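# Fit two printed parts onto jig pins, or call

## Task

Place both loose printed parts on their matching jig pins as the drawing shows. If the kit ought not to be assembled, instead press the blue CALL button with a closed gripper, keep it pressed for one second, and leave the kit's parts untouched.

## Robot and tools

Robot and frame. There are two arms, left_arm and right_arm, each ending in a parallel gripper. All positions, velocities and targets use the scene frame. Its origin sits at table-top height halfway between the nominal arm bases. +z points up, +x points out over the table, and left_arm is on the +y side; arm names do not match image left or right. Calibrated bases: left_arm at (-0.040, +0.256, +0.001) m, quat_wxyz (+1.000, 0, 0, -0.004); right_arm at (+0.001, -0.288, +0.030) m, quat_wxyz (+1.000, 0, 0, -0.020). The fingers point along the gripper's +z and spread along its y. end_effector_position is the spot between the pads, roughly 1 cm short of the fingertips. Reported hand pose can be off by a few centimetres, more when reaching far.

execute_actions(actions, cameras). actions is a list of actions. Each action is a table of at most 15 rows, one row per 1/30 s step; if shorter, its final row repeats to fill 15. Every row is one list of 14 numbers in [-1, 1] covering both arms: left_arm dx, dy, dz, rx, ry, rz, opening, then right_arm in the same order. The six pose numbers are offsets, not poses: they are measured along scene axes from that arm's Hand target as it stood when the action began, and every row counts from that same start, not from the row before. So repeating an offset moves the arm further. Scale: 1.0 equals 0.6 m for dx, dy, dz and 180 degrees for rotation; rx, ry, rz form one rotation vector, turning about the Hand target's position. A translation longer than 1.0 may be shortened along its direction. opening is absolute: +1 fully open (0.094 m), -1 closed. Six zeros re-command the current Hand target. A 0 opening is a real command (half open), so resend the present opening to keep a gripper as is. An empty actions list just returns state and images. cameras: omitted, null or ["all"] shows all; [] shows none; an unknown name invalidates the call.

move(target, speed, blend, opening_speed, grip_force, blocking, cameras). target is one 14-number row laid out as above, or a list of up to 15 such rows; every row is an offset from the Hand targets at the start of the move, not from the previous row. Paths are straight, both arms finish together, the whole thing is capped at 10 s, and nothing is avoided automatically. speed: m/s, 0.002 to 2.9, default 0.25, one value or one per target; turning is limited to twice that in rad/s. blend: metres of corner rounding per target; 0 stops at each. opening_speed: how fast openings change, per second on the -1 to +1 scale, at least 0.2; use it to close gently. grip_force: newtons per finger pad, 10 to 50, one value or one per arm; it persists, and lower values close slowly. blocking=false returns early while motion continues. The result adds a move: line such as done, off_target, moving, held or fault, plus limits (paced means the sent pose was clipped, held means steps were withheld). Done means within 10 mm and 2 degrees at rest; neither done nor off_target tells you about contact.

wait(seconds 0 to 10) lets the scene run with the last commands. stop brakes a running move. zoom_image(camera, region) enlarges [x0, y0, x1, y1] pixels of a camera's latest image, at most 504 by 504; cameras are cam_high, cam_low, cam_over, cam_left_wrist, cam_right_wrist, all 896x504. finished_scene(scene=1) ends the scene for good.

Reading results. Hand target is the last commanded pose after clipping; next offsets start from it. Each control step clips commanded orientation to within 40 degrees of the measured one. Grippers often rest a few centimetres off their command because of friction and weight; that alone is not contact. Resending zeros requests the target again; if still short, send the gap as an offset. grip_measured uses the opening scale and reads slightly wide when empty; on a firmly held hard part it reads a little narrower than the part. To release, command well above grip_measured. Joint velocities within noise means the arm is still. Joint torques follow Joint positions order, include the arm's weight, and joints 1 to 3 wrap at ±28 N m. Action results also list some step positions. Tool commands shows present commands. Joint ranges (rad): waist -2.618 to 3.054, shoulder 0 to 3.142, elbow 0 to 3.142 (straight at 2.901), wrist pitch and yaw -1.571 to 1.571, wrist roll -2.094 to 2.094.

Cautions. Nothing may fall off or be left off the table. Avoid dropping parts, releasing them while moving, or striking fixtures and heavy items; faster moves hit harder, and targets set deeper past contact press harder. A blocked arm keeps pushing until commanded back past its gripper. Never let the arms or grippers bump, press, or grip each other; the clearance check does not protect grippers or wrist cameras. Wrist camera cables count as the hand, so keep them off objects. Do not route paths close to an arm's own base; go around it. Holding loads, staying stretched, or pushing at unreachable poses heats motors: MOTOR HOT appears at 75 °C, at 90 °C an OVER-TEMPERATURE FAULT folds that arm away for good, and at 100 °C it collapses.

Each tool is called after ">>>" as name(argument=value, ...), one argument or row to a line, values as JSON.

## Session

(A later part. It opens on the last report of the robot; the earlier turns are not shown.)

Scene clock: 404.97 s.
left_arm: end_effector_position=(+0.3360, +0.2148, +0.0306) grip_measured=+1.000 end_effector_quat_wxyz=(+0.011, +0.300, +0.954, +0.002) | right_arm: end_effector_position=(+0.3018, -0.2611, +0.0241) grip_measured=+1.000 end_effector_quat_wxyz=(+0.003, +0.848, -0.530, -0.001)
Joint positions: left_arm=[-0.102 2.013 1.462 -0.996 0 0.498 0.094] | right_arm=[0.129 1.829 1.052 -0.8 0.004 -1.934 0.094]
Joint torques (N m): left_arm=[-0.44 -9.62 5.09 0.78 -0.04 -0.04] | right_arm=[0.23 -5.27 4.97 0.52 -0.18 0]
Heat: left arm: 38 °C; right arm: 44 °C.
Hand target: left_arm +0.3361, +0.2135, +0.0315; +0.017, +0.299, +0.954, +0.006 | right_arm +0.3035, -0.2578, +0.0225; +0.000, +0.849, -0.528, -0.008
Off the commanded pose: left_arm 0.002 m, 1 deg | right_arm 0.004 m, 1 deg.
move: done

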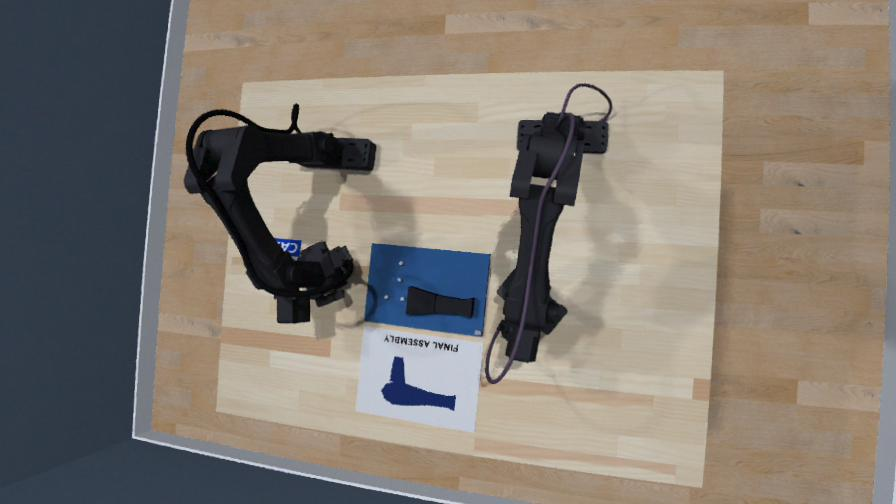

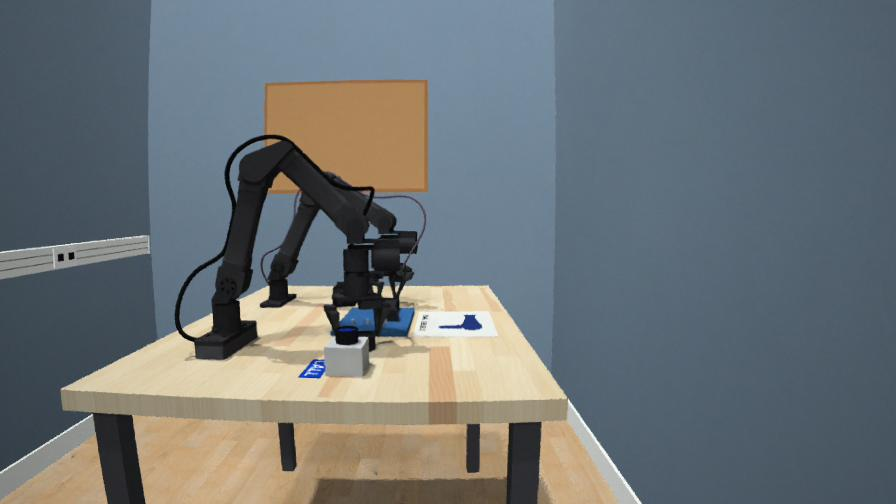

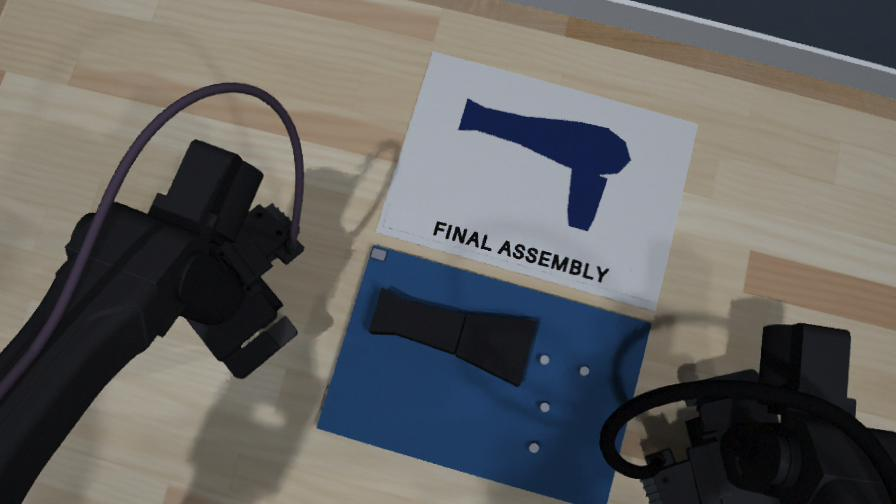

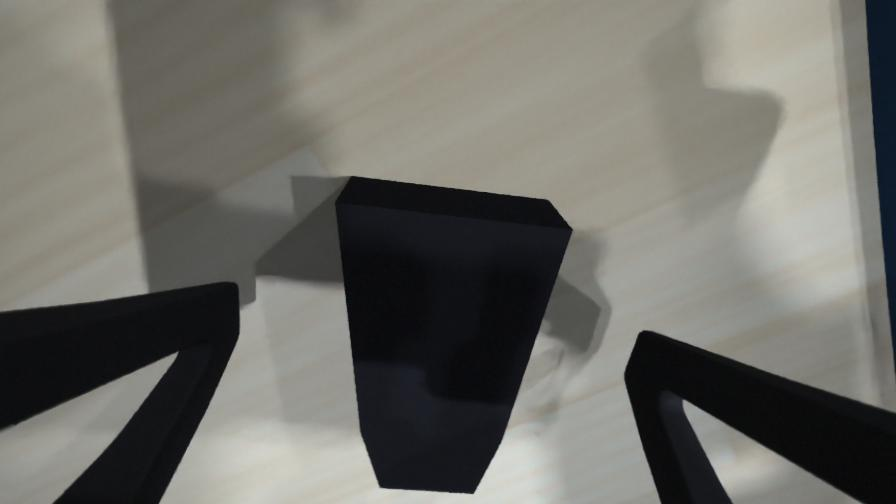

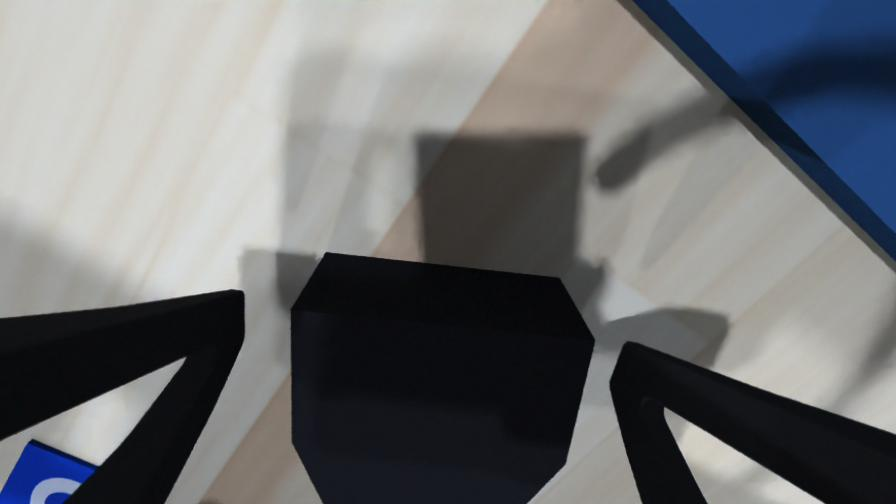

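>>> move(
  target=[
    [0, 0, -0.0068, 0, 0, 0, 1.0, 0, 0, 0, 0, 0, 0, 0.1],
    [0, 0, -0.0068, 0, 0, 0, -0.5, 0, 0, 0, 0, 0, 0, 0.1],
  ],
  speed=0.05,
  grip_force=[30, 30],
)

Scene clock: 418.80 s.
left_arm: end_effector_position=(+0.3369, +0.2149, +0.0283) grip_measured=-0.156 end_effector_quat_wxyz=(+0.015, +0.299, +0.954, +0.003) | right_arm: end_effector_position=(+0.3018, -0.2611, +0.0241) grip_measured=+0.385 end_effector_quat_wxyz=(+0.003, +0.848, -0.530, -0.001)
Joint positions: left_arm=[-0.102 2.013 1.452 -0.98 -0.001 0.498 0.04] | right_arm=[0.129 1.829 1.052 -0.8 0.004 -1.934 0.065]
Joint torques (N m): left_arm=[-0.44 -9.22 5.09 0.78 -0.03 -0.04] | right_arm=[0.31 -5.44 5.26 0.53 -0.11 -0.02]
Heat: left arm: 37 °C; right arm: 44 °C.
Hand target: left_arm +0.3361, +0.2135, +0.0274; +0.017, +0.299, +0.954, +0.006 | right_arm +0.3035, -0.2578, +0.0225; +0.000, +0.849, -0.528, -0.008
Off the commanded pose: left_arm 0.002 m, 0 deg | right_arm 0.004 m, 1 deg.
grip_force (N): 30, 30
move: done

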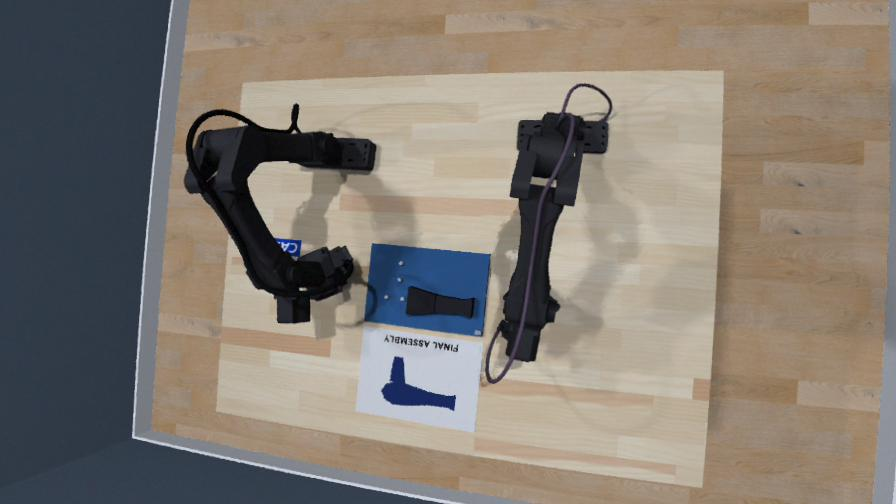

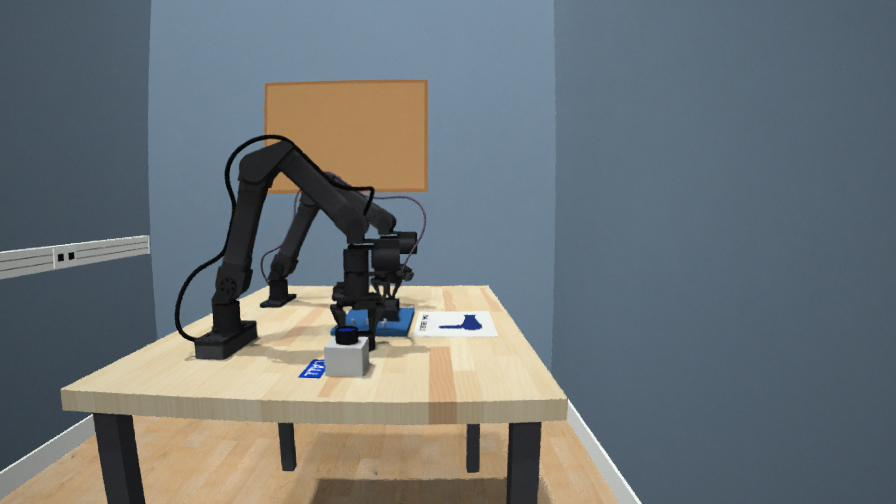

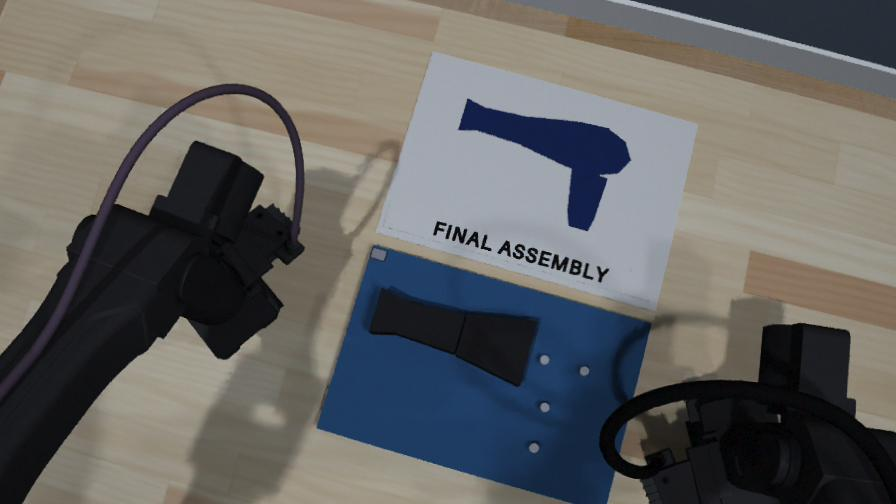

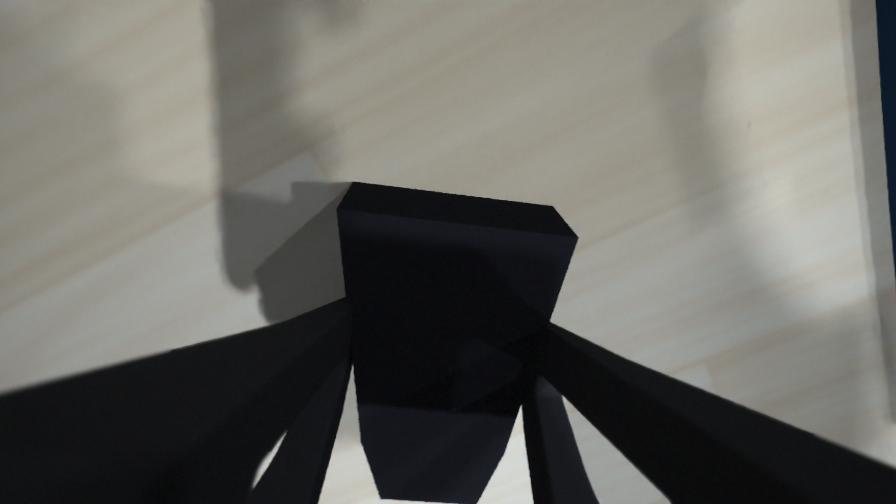

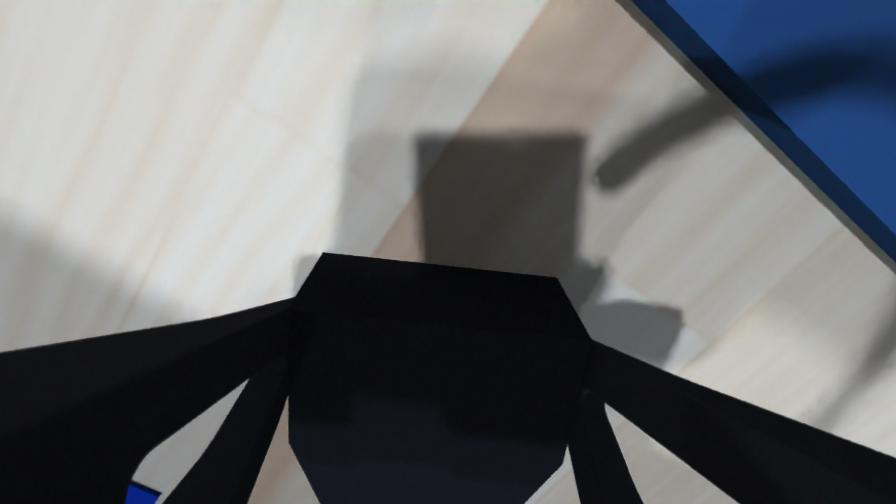

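>>> move(
  target=[
    [0, 0, 0, 0, 0, 0, -0.5, 0, 0, 0.1042, 0, 0, 0, 0.1],
    [0, 0, 0, 0, 0, 0, -0.5, 0.073, 0.2647, 0.1042, 0, 0, -0.16, 0.1],
  ],
  speed=[0.1, 0.2],
  blend=[0.015, 0],
)

Scene clock: 435.47 s.
left_arm: end_effector_position=(+0.3369, +0.2149, +0.0283) grip_measured=-0.159 end_effector_quat_wxyz=(+0.015, +0.299, +0.954, +0.003) | right_arm: end_effector_position=(+0.3447, -0.1025, +0.0837) grip_measured=+0.385 end_effector_quat_wxyz=(-0.002, +0.694, -0.720, +0.000)
Joint positions: left_arm=[-0.102 2.013 1.452 -0.98 -0.001 0.498 0.04] | right_arm=[0.532 2.055 1.624 -1.137 0 -1.041 0.065]
Joint torques (N m): left_arm=[-0.44 -9.24 5.09 0.78 -0.03 -0.04] | right_arm=[-0.17 -7.31 7.01 0.46 -0.11 0.09]
Heat: left arm: 37 °C; right arm: 45 °C.
Hand target: left_arm +0.3361, +0.2135, +0.0274; +0.017, +0.299, +0.954, +0.006 | right_arm +0.3474, -0.0990, +0.0851; -0.002, +0.691, -0.723, -0.008
Off the commanded pose: left_arm 0.002 m, 0 deg | right_arm 0.005 m, 1 deg.
grip_force (N): 30, 30
move: done

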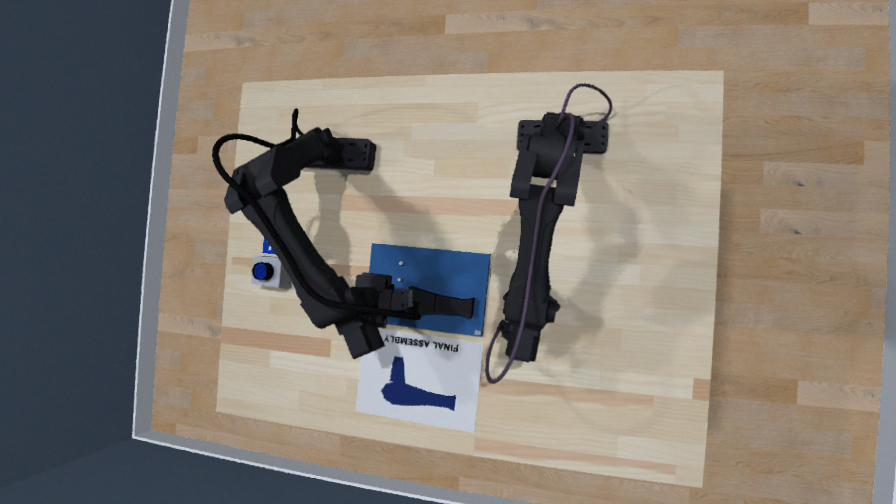

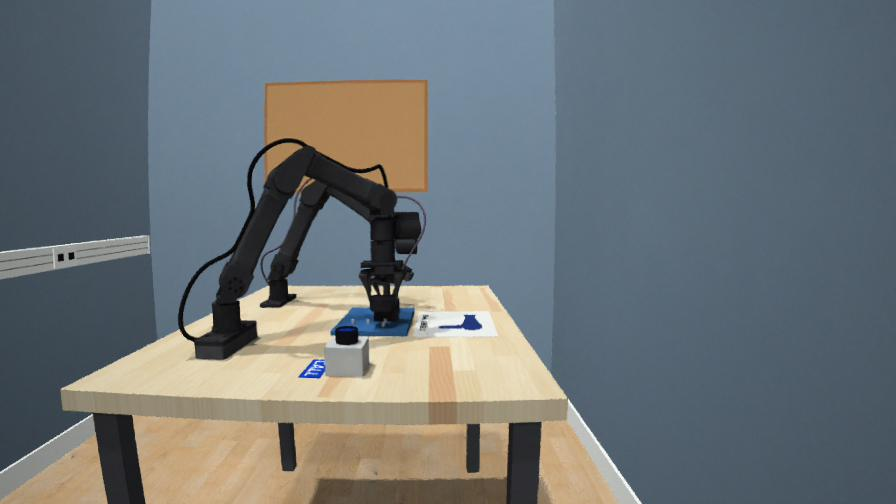

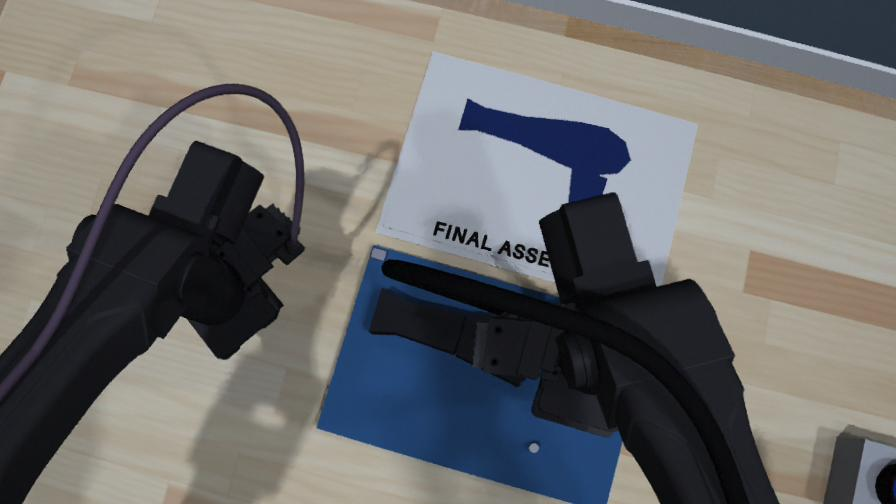

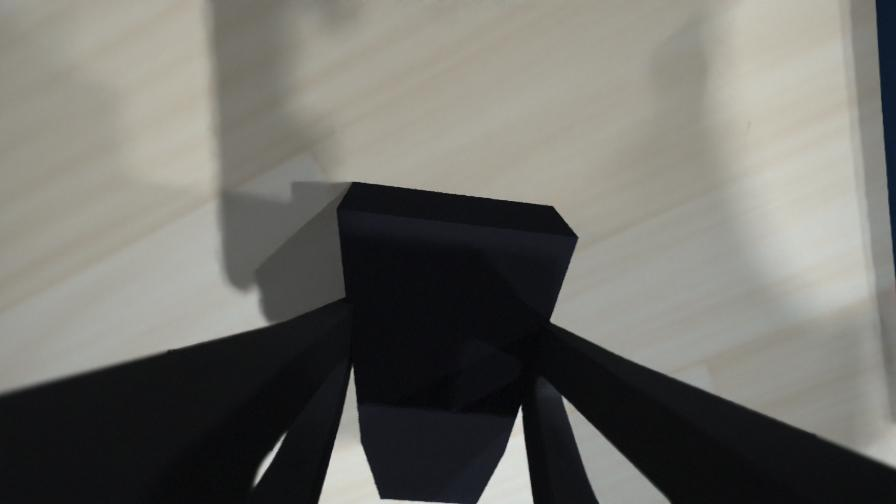

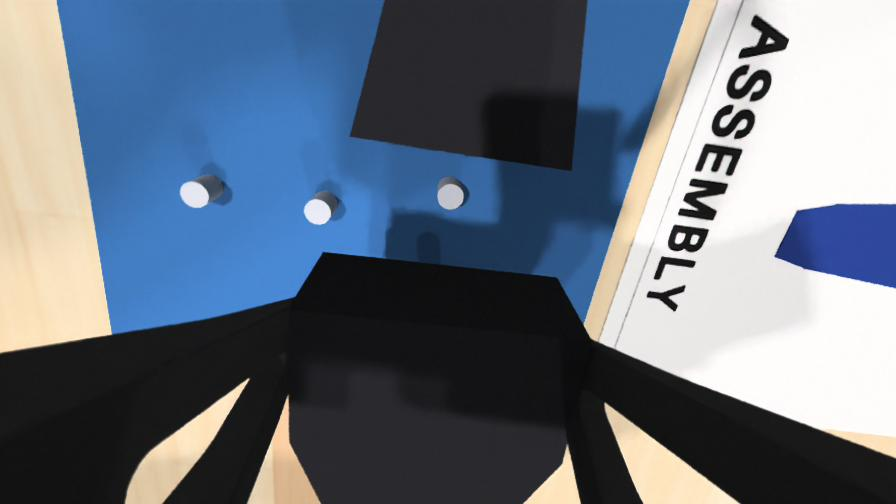

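>>> zoom_image(
  camera="cam_right_wrist",
  region=[270, 110, 490, 290],
)

>>> zoom_image(
  camera="cam_right_wrist",
  region=[420, 110, 640, 360],
)

>>> zoom_image(
  camera="cam_right_wrist",
  region=[160, 140, 380, 360],
)

>>> zoom_image(
  camera="cam_low",
  region=[320, 220, 450, 350],
)

Scaled by 2.291 from the camera's 896x504 image, which has a finer 1280x720 frame.

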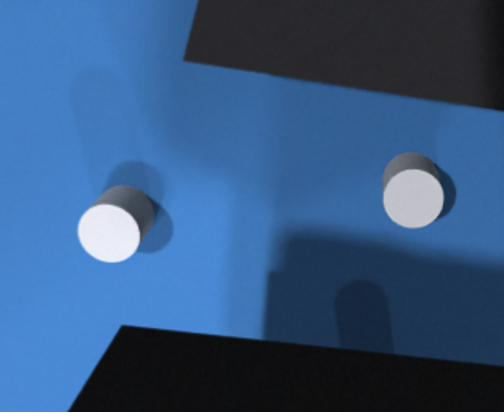

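Scaled by 2.016 from the camera's 896x504 image, which has a finer 1280x720 frame.

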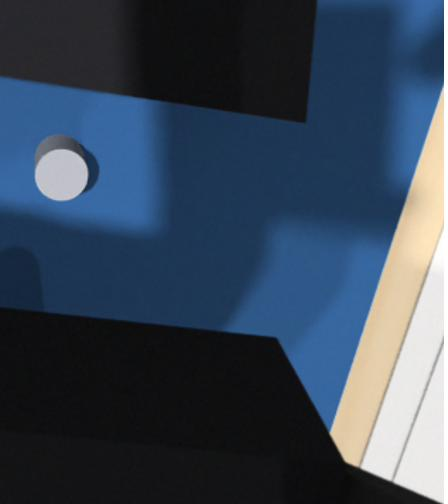

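Scaled by 2.291 from the camera's 896x504 image, which has a finer 1280x720 frame.

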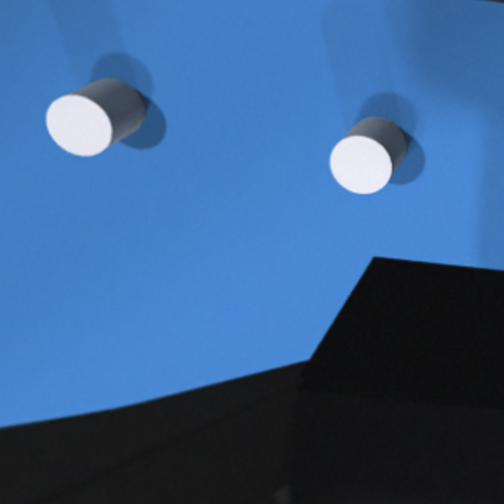

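Scaled by 3.877 from the camera's 896x504 image, which has a finer 1280x720 frame.

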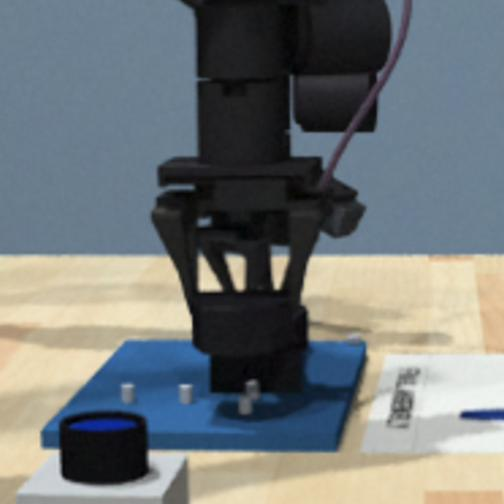

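>>> move(
  target=[0, 0, 0, 0, 0, 0, -0.5, 0.0052, 0.035, -0.0428, 0, 0, -0.0067, 0.1],
  speed=0.06,
)

>>> zoom_image(
  camera="cam_right_wrist",
  region=[270, 130, 630, 390],
)

Scene clock: 470.07 s.
left_arm: end_effector_position=(+0.3369, +0.2149, +0.0283) grip_measured=-0.159 end_effector_quat_wxyz=(+0.015, +0.299, +0.954, +0.003) | right_arm: end_effector_position=(+0.3425, -0.0869, +0.0584) grip_measured=+0.385 end_effector_quat_wxyz=(+0.013, +0.685, -0.729, -0.003)
Joint positions: left_arm=[-0.102 2.013 1.452 -0.98 -0.001 0.498 0.04] | right_arm=[0.57 2.128 1.632 -1.102 0 -0.978 0.065]
Joint torques (N m): left_arm=[-0.46 -9.24 5.08 0.78 -0.03 -0.05] | right_arm=[0.27 -8.02 6.72 0.67 -0.15 0.09]
Heat: left arm: 37 °C; right arm: 47 °C.
Hand target: left_arm +0.3361, +0.2135, +0.0274; +0.017, +0.299, +0.954, +0.006 | right_arm +0.3505, -0.0779, +0.0594; -0.002, +0.683, -0.730, -0.008
Off the commanded pose: left_arm 0.002 m, 0 deg | right_arm 0.012 m, 2 deg.
grip_force (N): 30, 30
move: off_target (right_arm)

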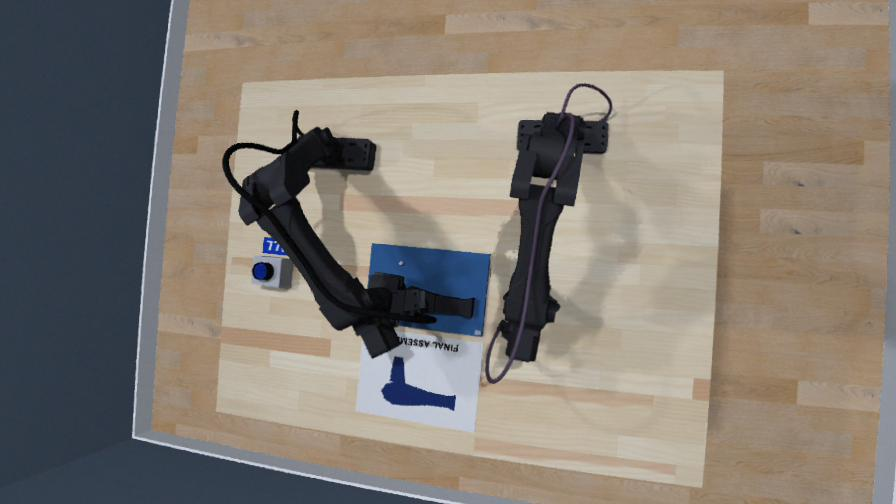

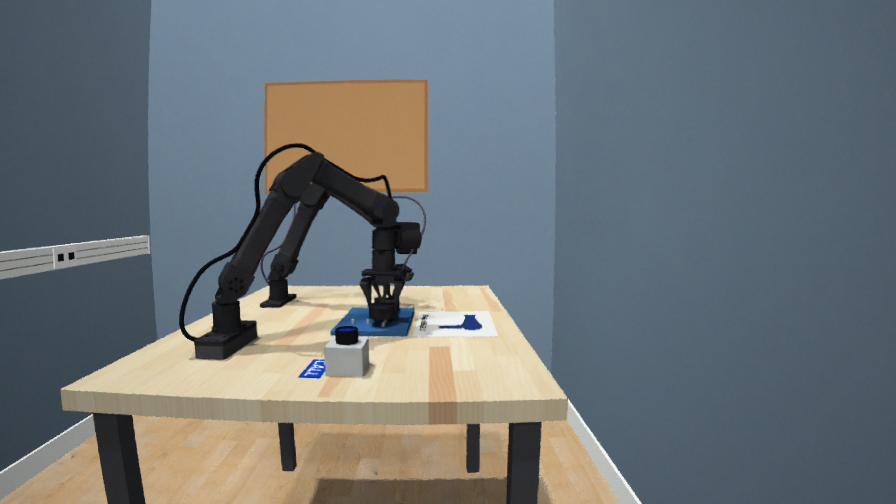

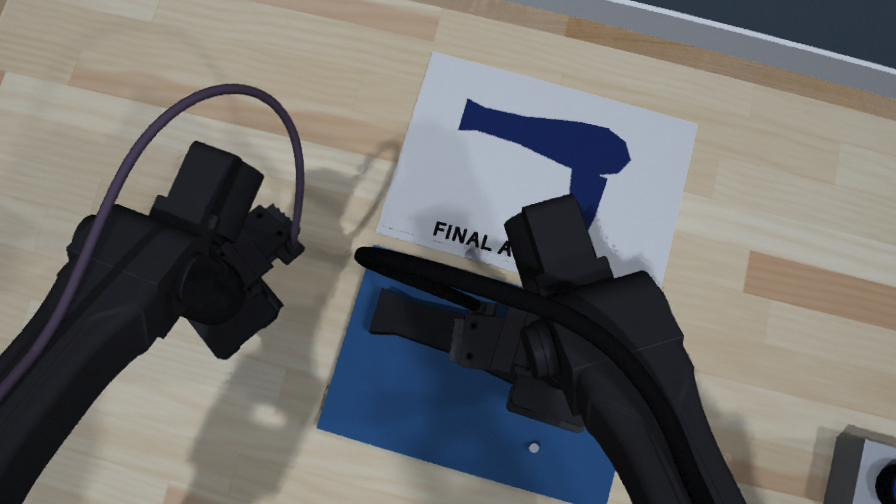

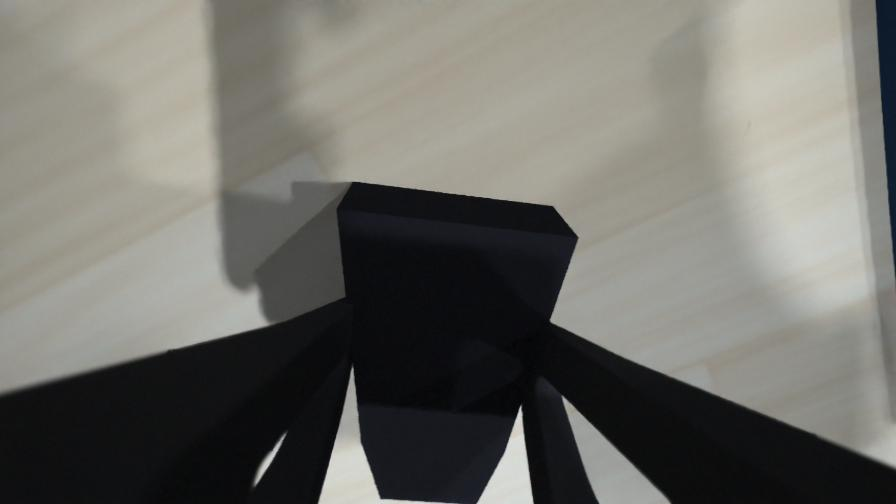

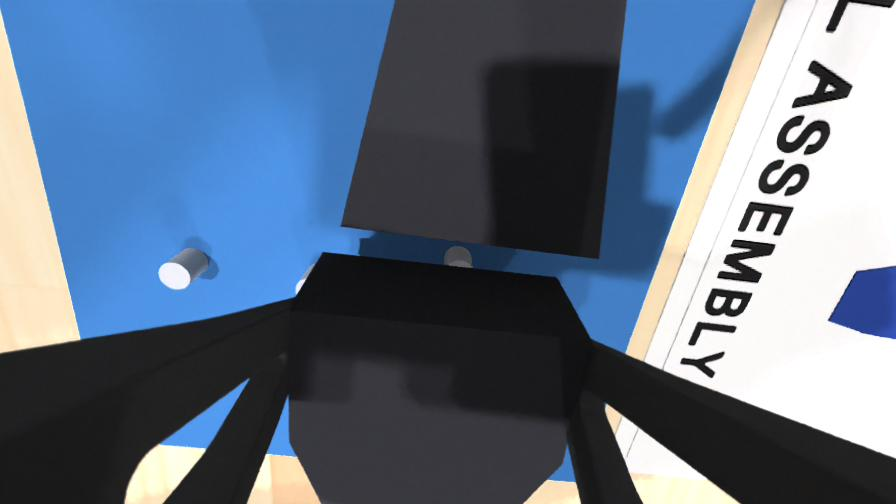

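Scaled by 1.400 from the camera's 896x504 image, which has a finer 1280x720 frame.

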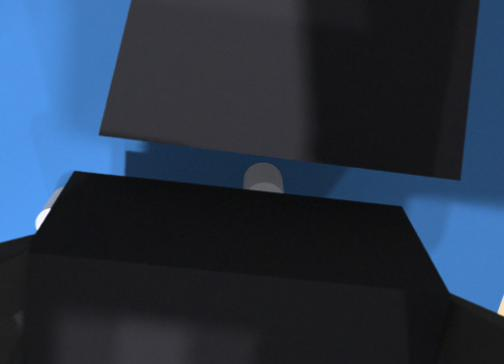

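>>> move(
  target=[0, 0, 0, 0, 0, 0, -0.5, 0.01, 0.0138, 0, 0.0043, -0.0073, -0.0022, 0.1],
  speed=0.04,
)

>>> zoom_image(
  camera="cam_right_wrist",
  region=[270, 130, 630, 390],
)

Scene clock: 488.17 s.
left_arm: end_effector_position=(+0.3369, +0.2149, +0.0283) grip_measured=-0.159 end_effector_quat_wxyz=(+0.015, +0.299, +0.954, +0.003) | right_arm: end_effector_position=(+0.3489, -0.0799, +0.0589) grip_measured=+0.385 end_effector_quat_wxyz=(+0.000, +0.681, -0.732, +0.000)
Joint positions: left_arm=[-0.102 2.013 1.452 -0.98 -0.001 0.498 0.04] | right_arm=[0.576 2.136 1.648 -1.082 0 -0.962 0.065]
Joint torques (N m): left_arm=[-0.43 -9.22 5.08 0.78 -0.04 -0.04] | right_arm=[0.39 -8.09 6.82 0.78 -0.18 0.09]
Heat: left arm: 36 °C; right arm: 45 °C.
Hand target: left_arm +0.3361, +0.2135, +0.0274; +0.017, +0.299, +0.954, +0.006 | right_arm +0.3565, -0.0696, +0.0594; -0.015, +0.681, -0.732, -0.005
Off the commanded pose: left_arm 0.002 m, 0 deg | right_arm 0.013 m, 2 deg.
grip_force (N): 30, 30
move: off_target (right_arm)

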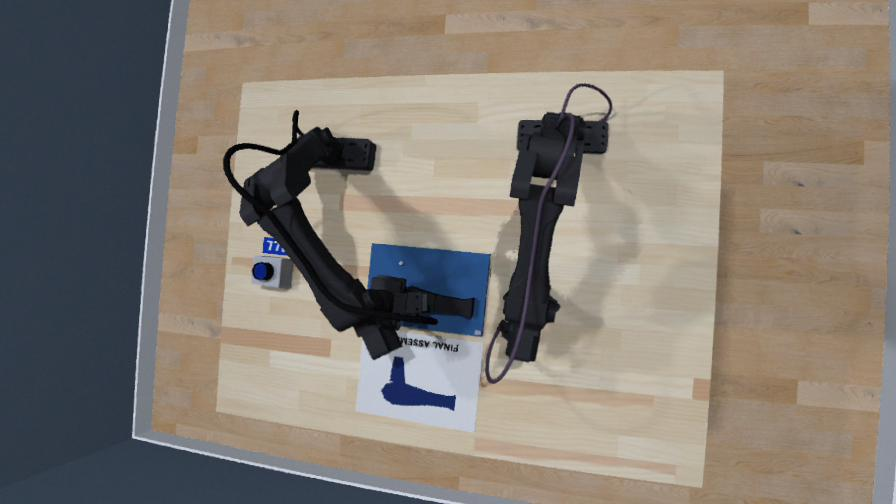

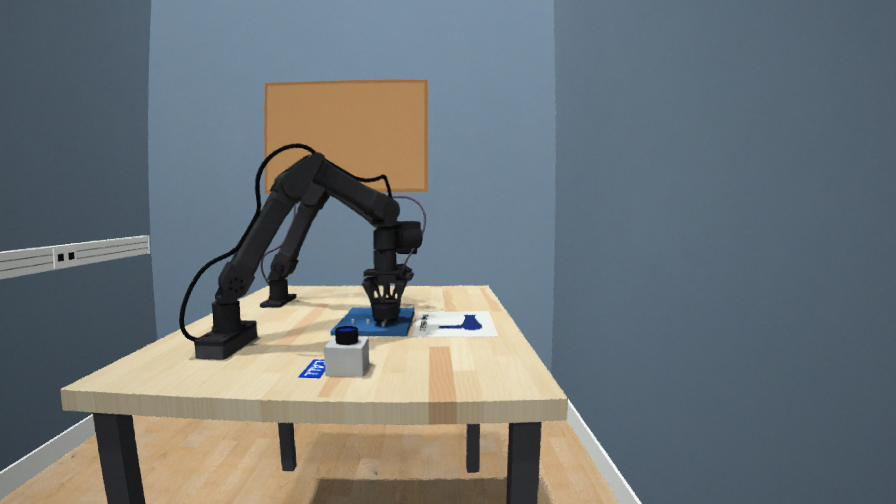

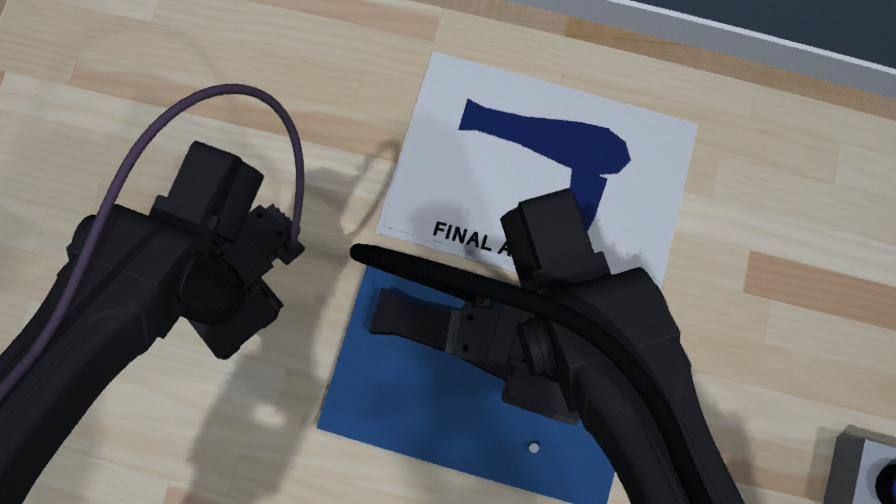

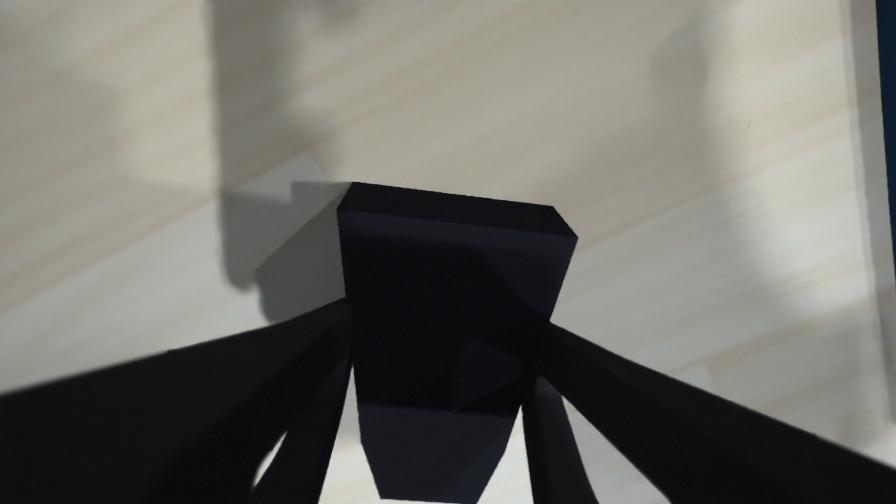

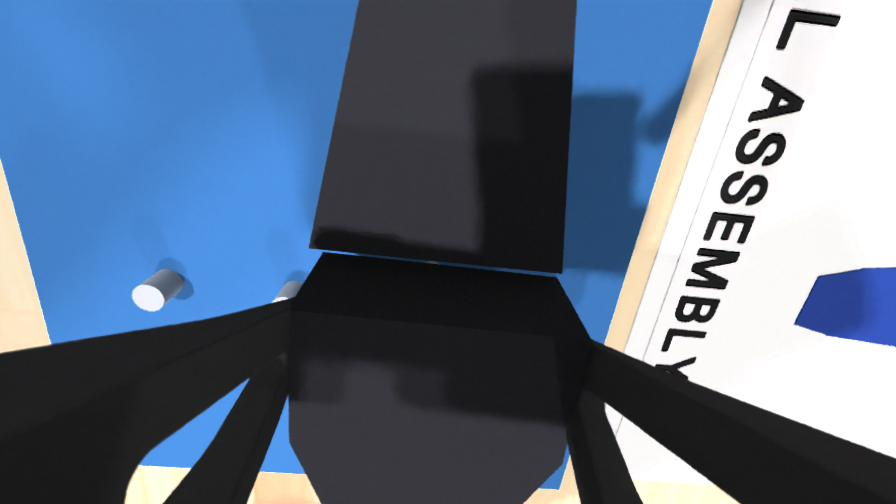

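Scaled by 1.400 from the camera's 896x504 image, which has a finer 1280x720 frame.

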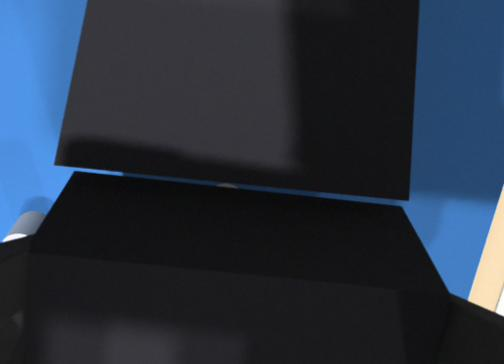

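>>> move(
  target=[0, 0, 0, 0, 0, 0, -0.5, 0, 0.001, -0.0105, 0, 0, 0.0026, 0.1],
  speed=0.04,
  cameras=["cam_low", "cam_over", "cam_right_wrist"],
)

>>> zoom_image(
  camera="cam_right_wrist",
  region=[270, 130, 630, 390],
)

>>> zoom_image(
  camera="cam_low",
  region=[330, 260, 430, 340],
)

Scene clock: 496.37 s.
left_arm: end_effector_position=(+0.3369, +0.2149, +0.0283) grip_measured=-0.159 end_effector_quat_wxyz=(+0.015, +0.299, +0.954, +0.003) | right_arm: end_effector_position=(+0.3525, -0.0778, +0.0552) grip_measured=+0.385 end_effector_quat_wxyz=(-0.005, +0.681, -0.732, +0.001)
Joint positions: left_arm=[-0.102 2.013 1.452 -0.98 -0.001 0.498 0.04] | right_arm=[0.576 2.146 1.648 -1.062 0 -0.961 0.065]
Joint torques (N m): left_arm=[-0.46 -9.22 5.09 0.78 -0.04 -0.04] | right_arm=[0.55 -8.12 5.93 0.78 -0.2 0]
Heat: left arm: 36 °C; right arm: 46 °C.
Hand target: left_arm +0.3361, +0.2135, +0.0274; +0.017, +0.299, +0.954, +0.006 | right_arm +0.3564, -0.0691, +0.0530; -0.015, +0.684, -0.730, -0.005
Off the commanded pose: left_arm 0.002 m, 0 deg | right_arm 0.010 m, 1 deg.
grip_force (N): 30, 30
move: done
Images, in order (width x height): cam_low 896x504, cam_over 896x504, cam_right_wrist 896x504.

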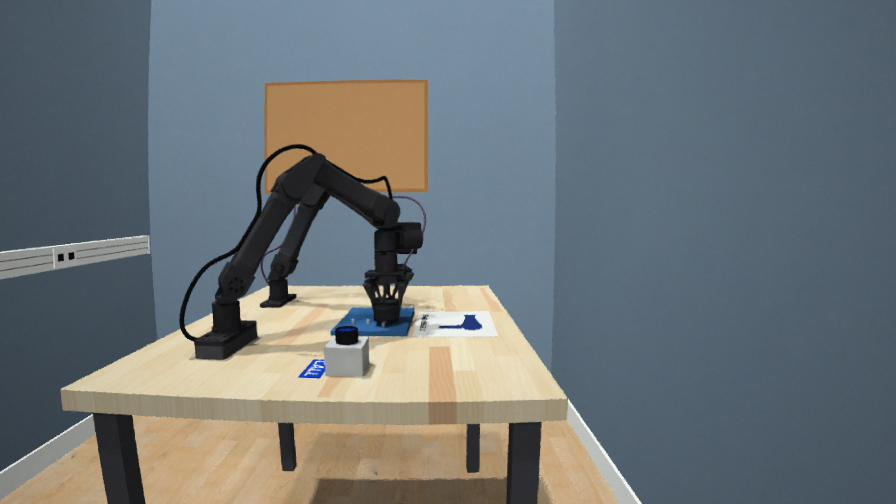

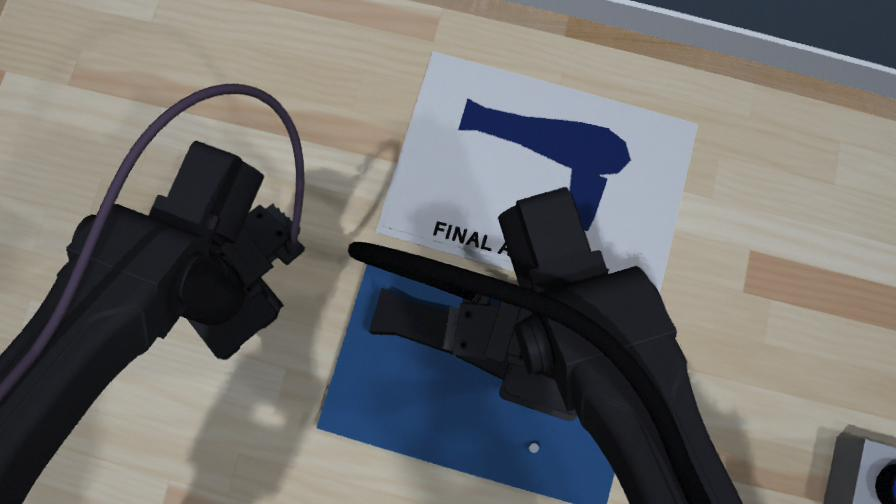

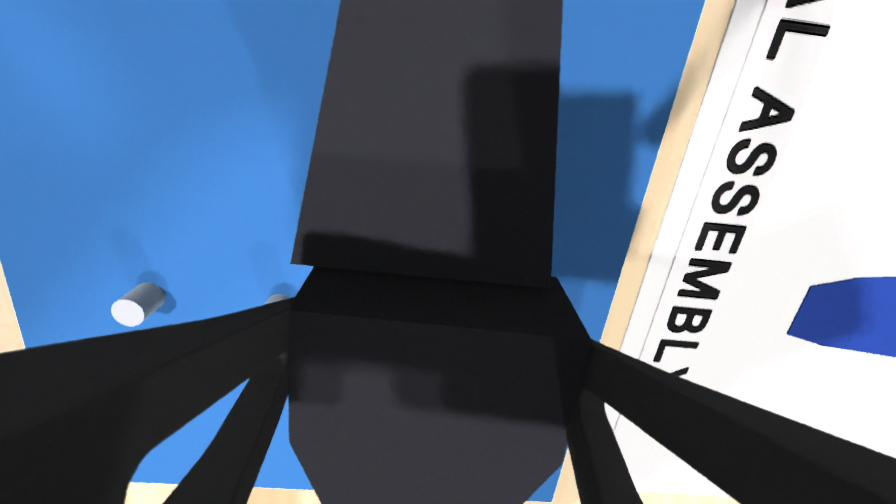

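Scaled by 1.400 from the camera's 896x504 image, which has a finer 1280x720 frame.

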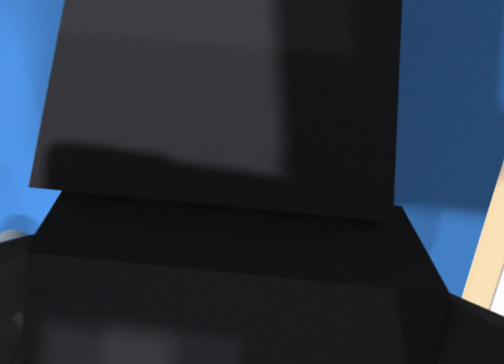

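Scaled by 5.040 from the camera's 896x504 image, which has a finer 1280x720 frame.

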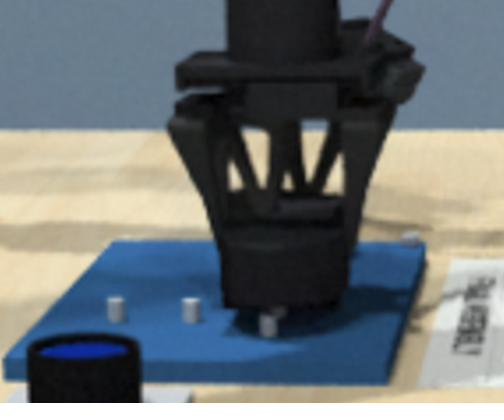

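>>> move(
  target=[0, 0, 0, 0, 0, 0, -0.5, -0.0167, 0, 0, 0, 0, 0.0039, 0.1],
  speed=0.04,
  cameras=["cam_right_wrist"],
)

>>> zoom_image(
  camera="cam_right_wrist",
  region=[270, 130, 630, 390],
)

Scene clock: 511.23 s.
left_arm: end_effector_position=(+0.3369, +0.2149, +0.0283) grip_measured=-0.159 end_effector_quat_wxyz=(+0.015, +0.299, +0.954, +0.003) | right_arm: end_effector_position=(+0.3458, -0.0753, +0.0483) grip_measured=+0.385 end_effector_quat_wxyz=(-0.001, +0.686, -0.728, +0.000)
Joint positions: left_arm=[-0.102 2.013 1.452 -0.98 -0.001 0.498 0.04] | right_arm=[0.59 2.146 1.62 -1.044 0 -0.961 0.065]
Joint torques (N m): left_arm=[-0.43 -9.25 5.09 0.78 -0.04 -0.04] | right_arm=[0.35 -10.3 4.29 0.8 -0.13 0.01]
Heat: left arm: 36 °C; right arm: 45 °C.
Hand target: left_arm +0.3361, +0.2135, +0.0274; +0.017, +0.299, +0.954, +0.006 | right_arm +0.3464, -0.0691, +0.0529; -0.015, +0.688, -0.725, -0.005
Off the commanded pose: left_arm 0.002 m, 0 deg | right_arm 0.008 m, 2 deg.
grip_force (N): 30, 30
move: done
Images, in order (width x height): cam_right_wrist 896x504.

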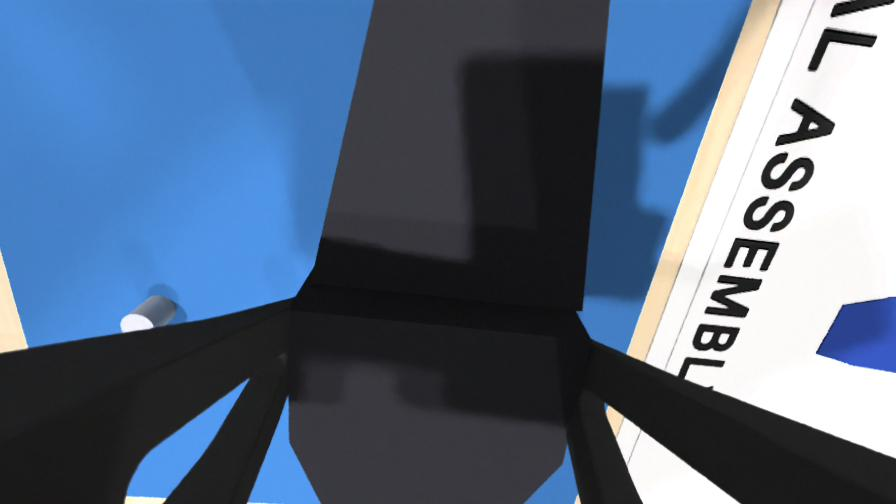

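Scaled by 1.400 from the camera's 896x504 image, which has a finer 1280x720 frame.

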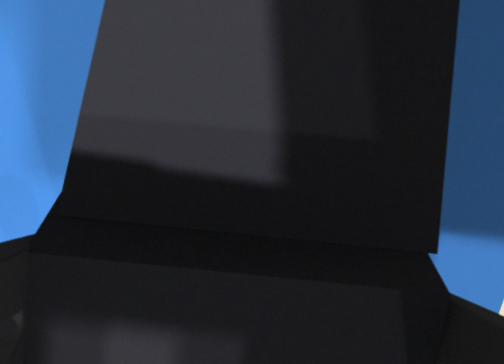

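>>> move(
  target=[0, 0, 0, 0, 0, 0, -0.5, 0.0102, -0.027, 0.0318, 0, 0, 0, 0.1],
  speed=0.06,
  cameras=["cam_right_wrist"],
)

Scene clock: 532.83 s.
left_arm: end_effector_position=(+0.3369, +0.2149, +0.0283) grip_measured=-0.159 end_effector_quat_wxyz=(+0.015, +0.299, +0.954, +0.003) | right_arm: end_effector_position=(+0.3476, -0.0913, +0.0484) grip_measured=+0.385 end_effector_quat_wxyz=(+0.012, +0.686, -0.727, -0.003)
Joint positions: left_arm=[-0.102 2.013 1.452 -0.98 -0.001 0.498 0.04] | right_arm=[0.554 2.146 1.62 -1.07 0 -0.998 0.065]
Joint torques (N m): left_arm=[-0.44 -9.24 5.08 0.77 -0.04 -0.04] | right_arm=[-0.12 -12.46 6.13 0.34 -0.14 -0.04]
Heat: left arm: 36 °C; right arm: 44 °C.
Hand target: left_arm +0.3361, +0.2135, +0.0274; +0.017, +0.299, +0.954, +0.006 | right_arm +0.3525, -0.0853, +0.0720; -0.015, +0.688, -0.725, -0.005
Off the commanded pose: left_arm 0.002 m, 0 deg | right_arm 0.025 m, 3 deg.
grip_force (N): 30, 30
move: off_target (right_arm)
Images, in order (width x height): cam_right_wrist 896x504.

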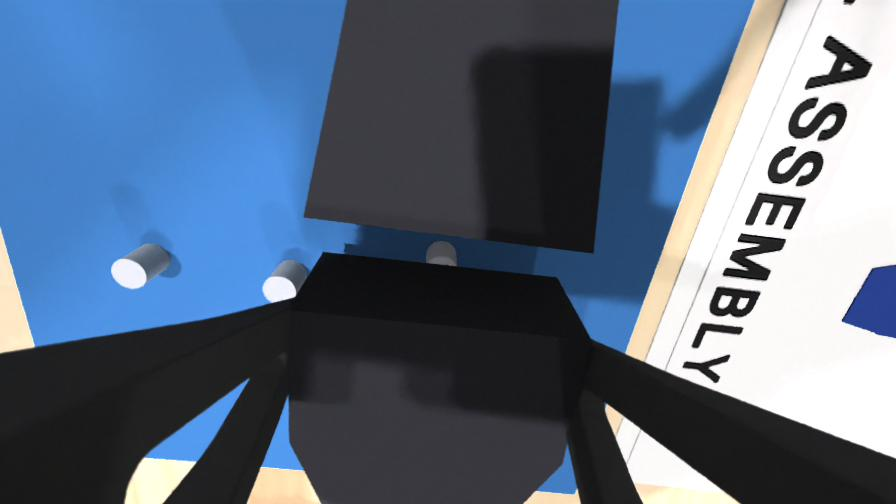

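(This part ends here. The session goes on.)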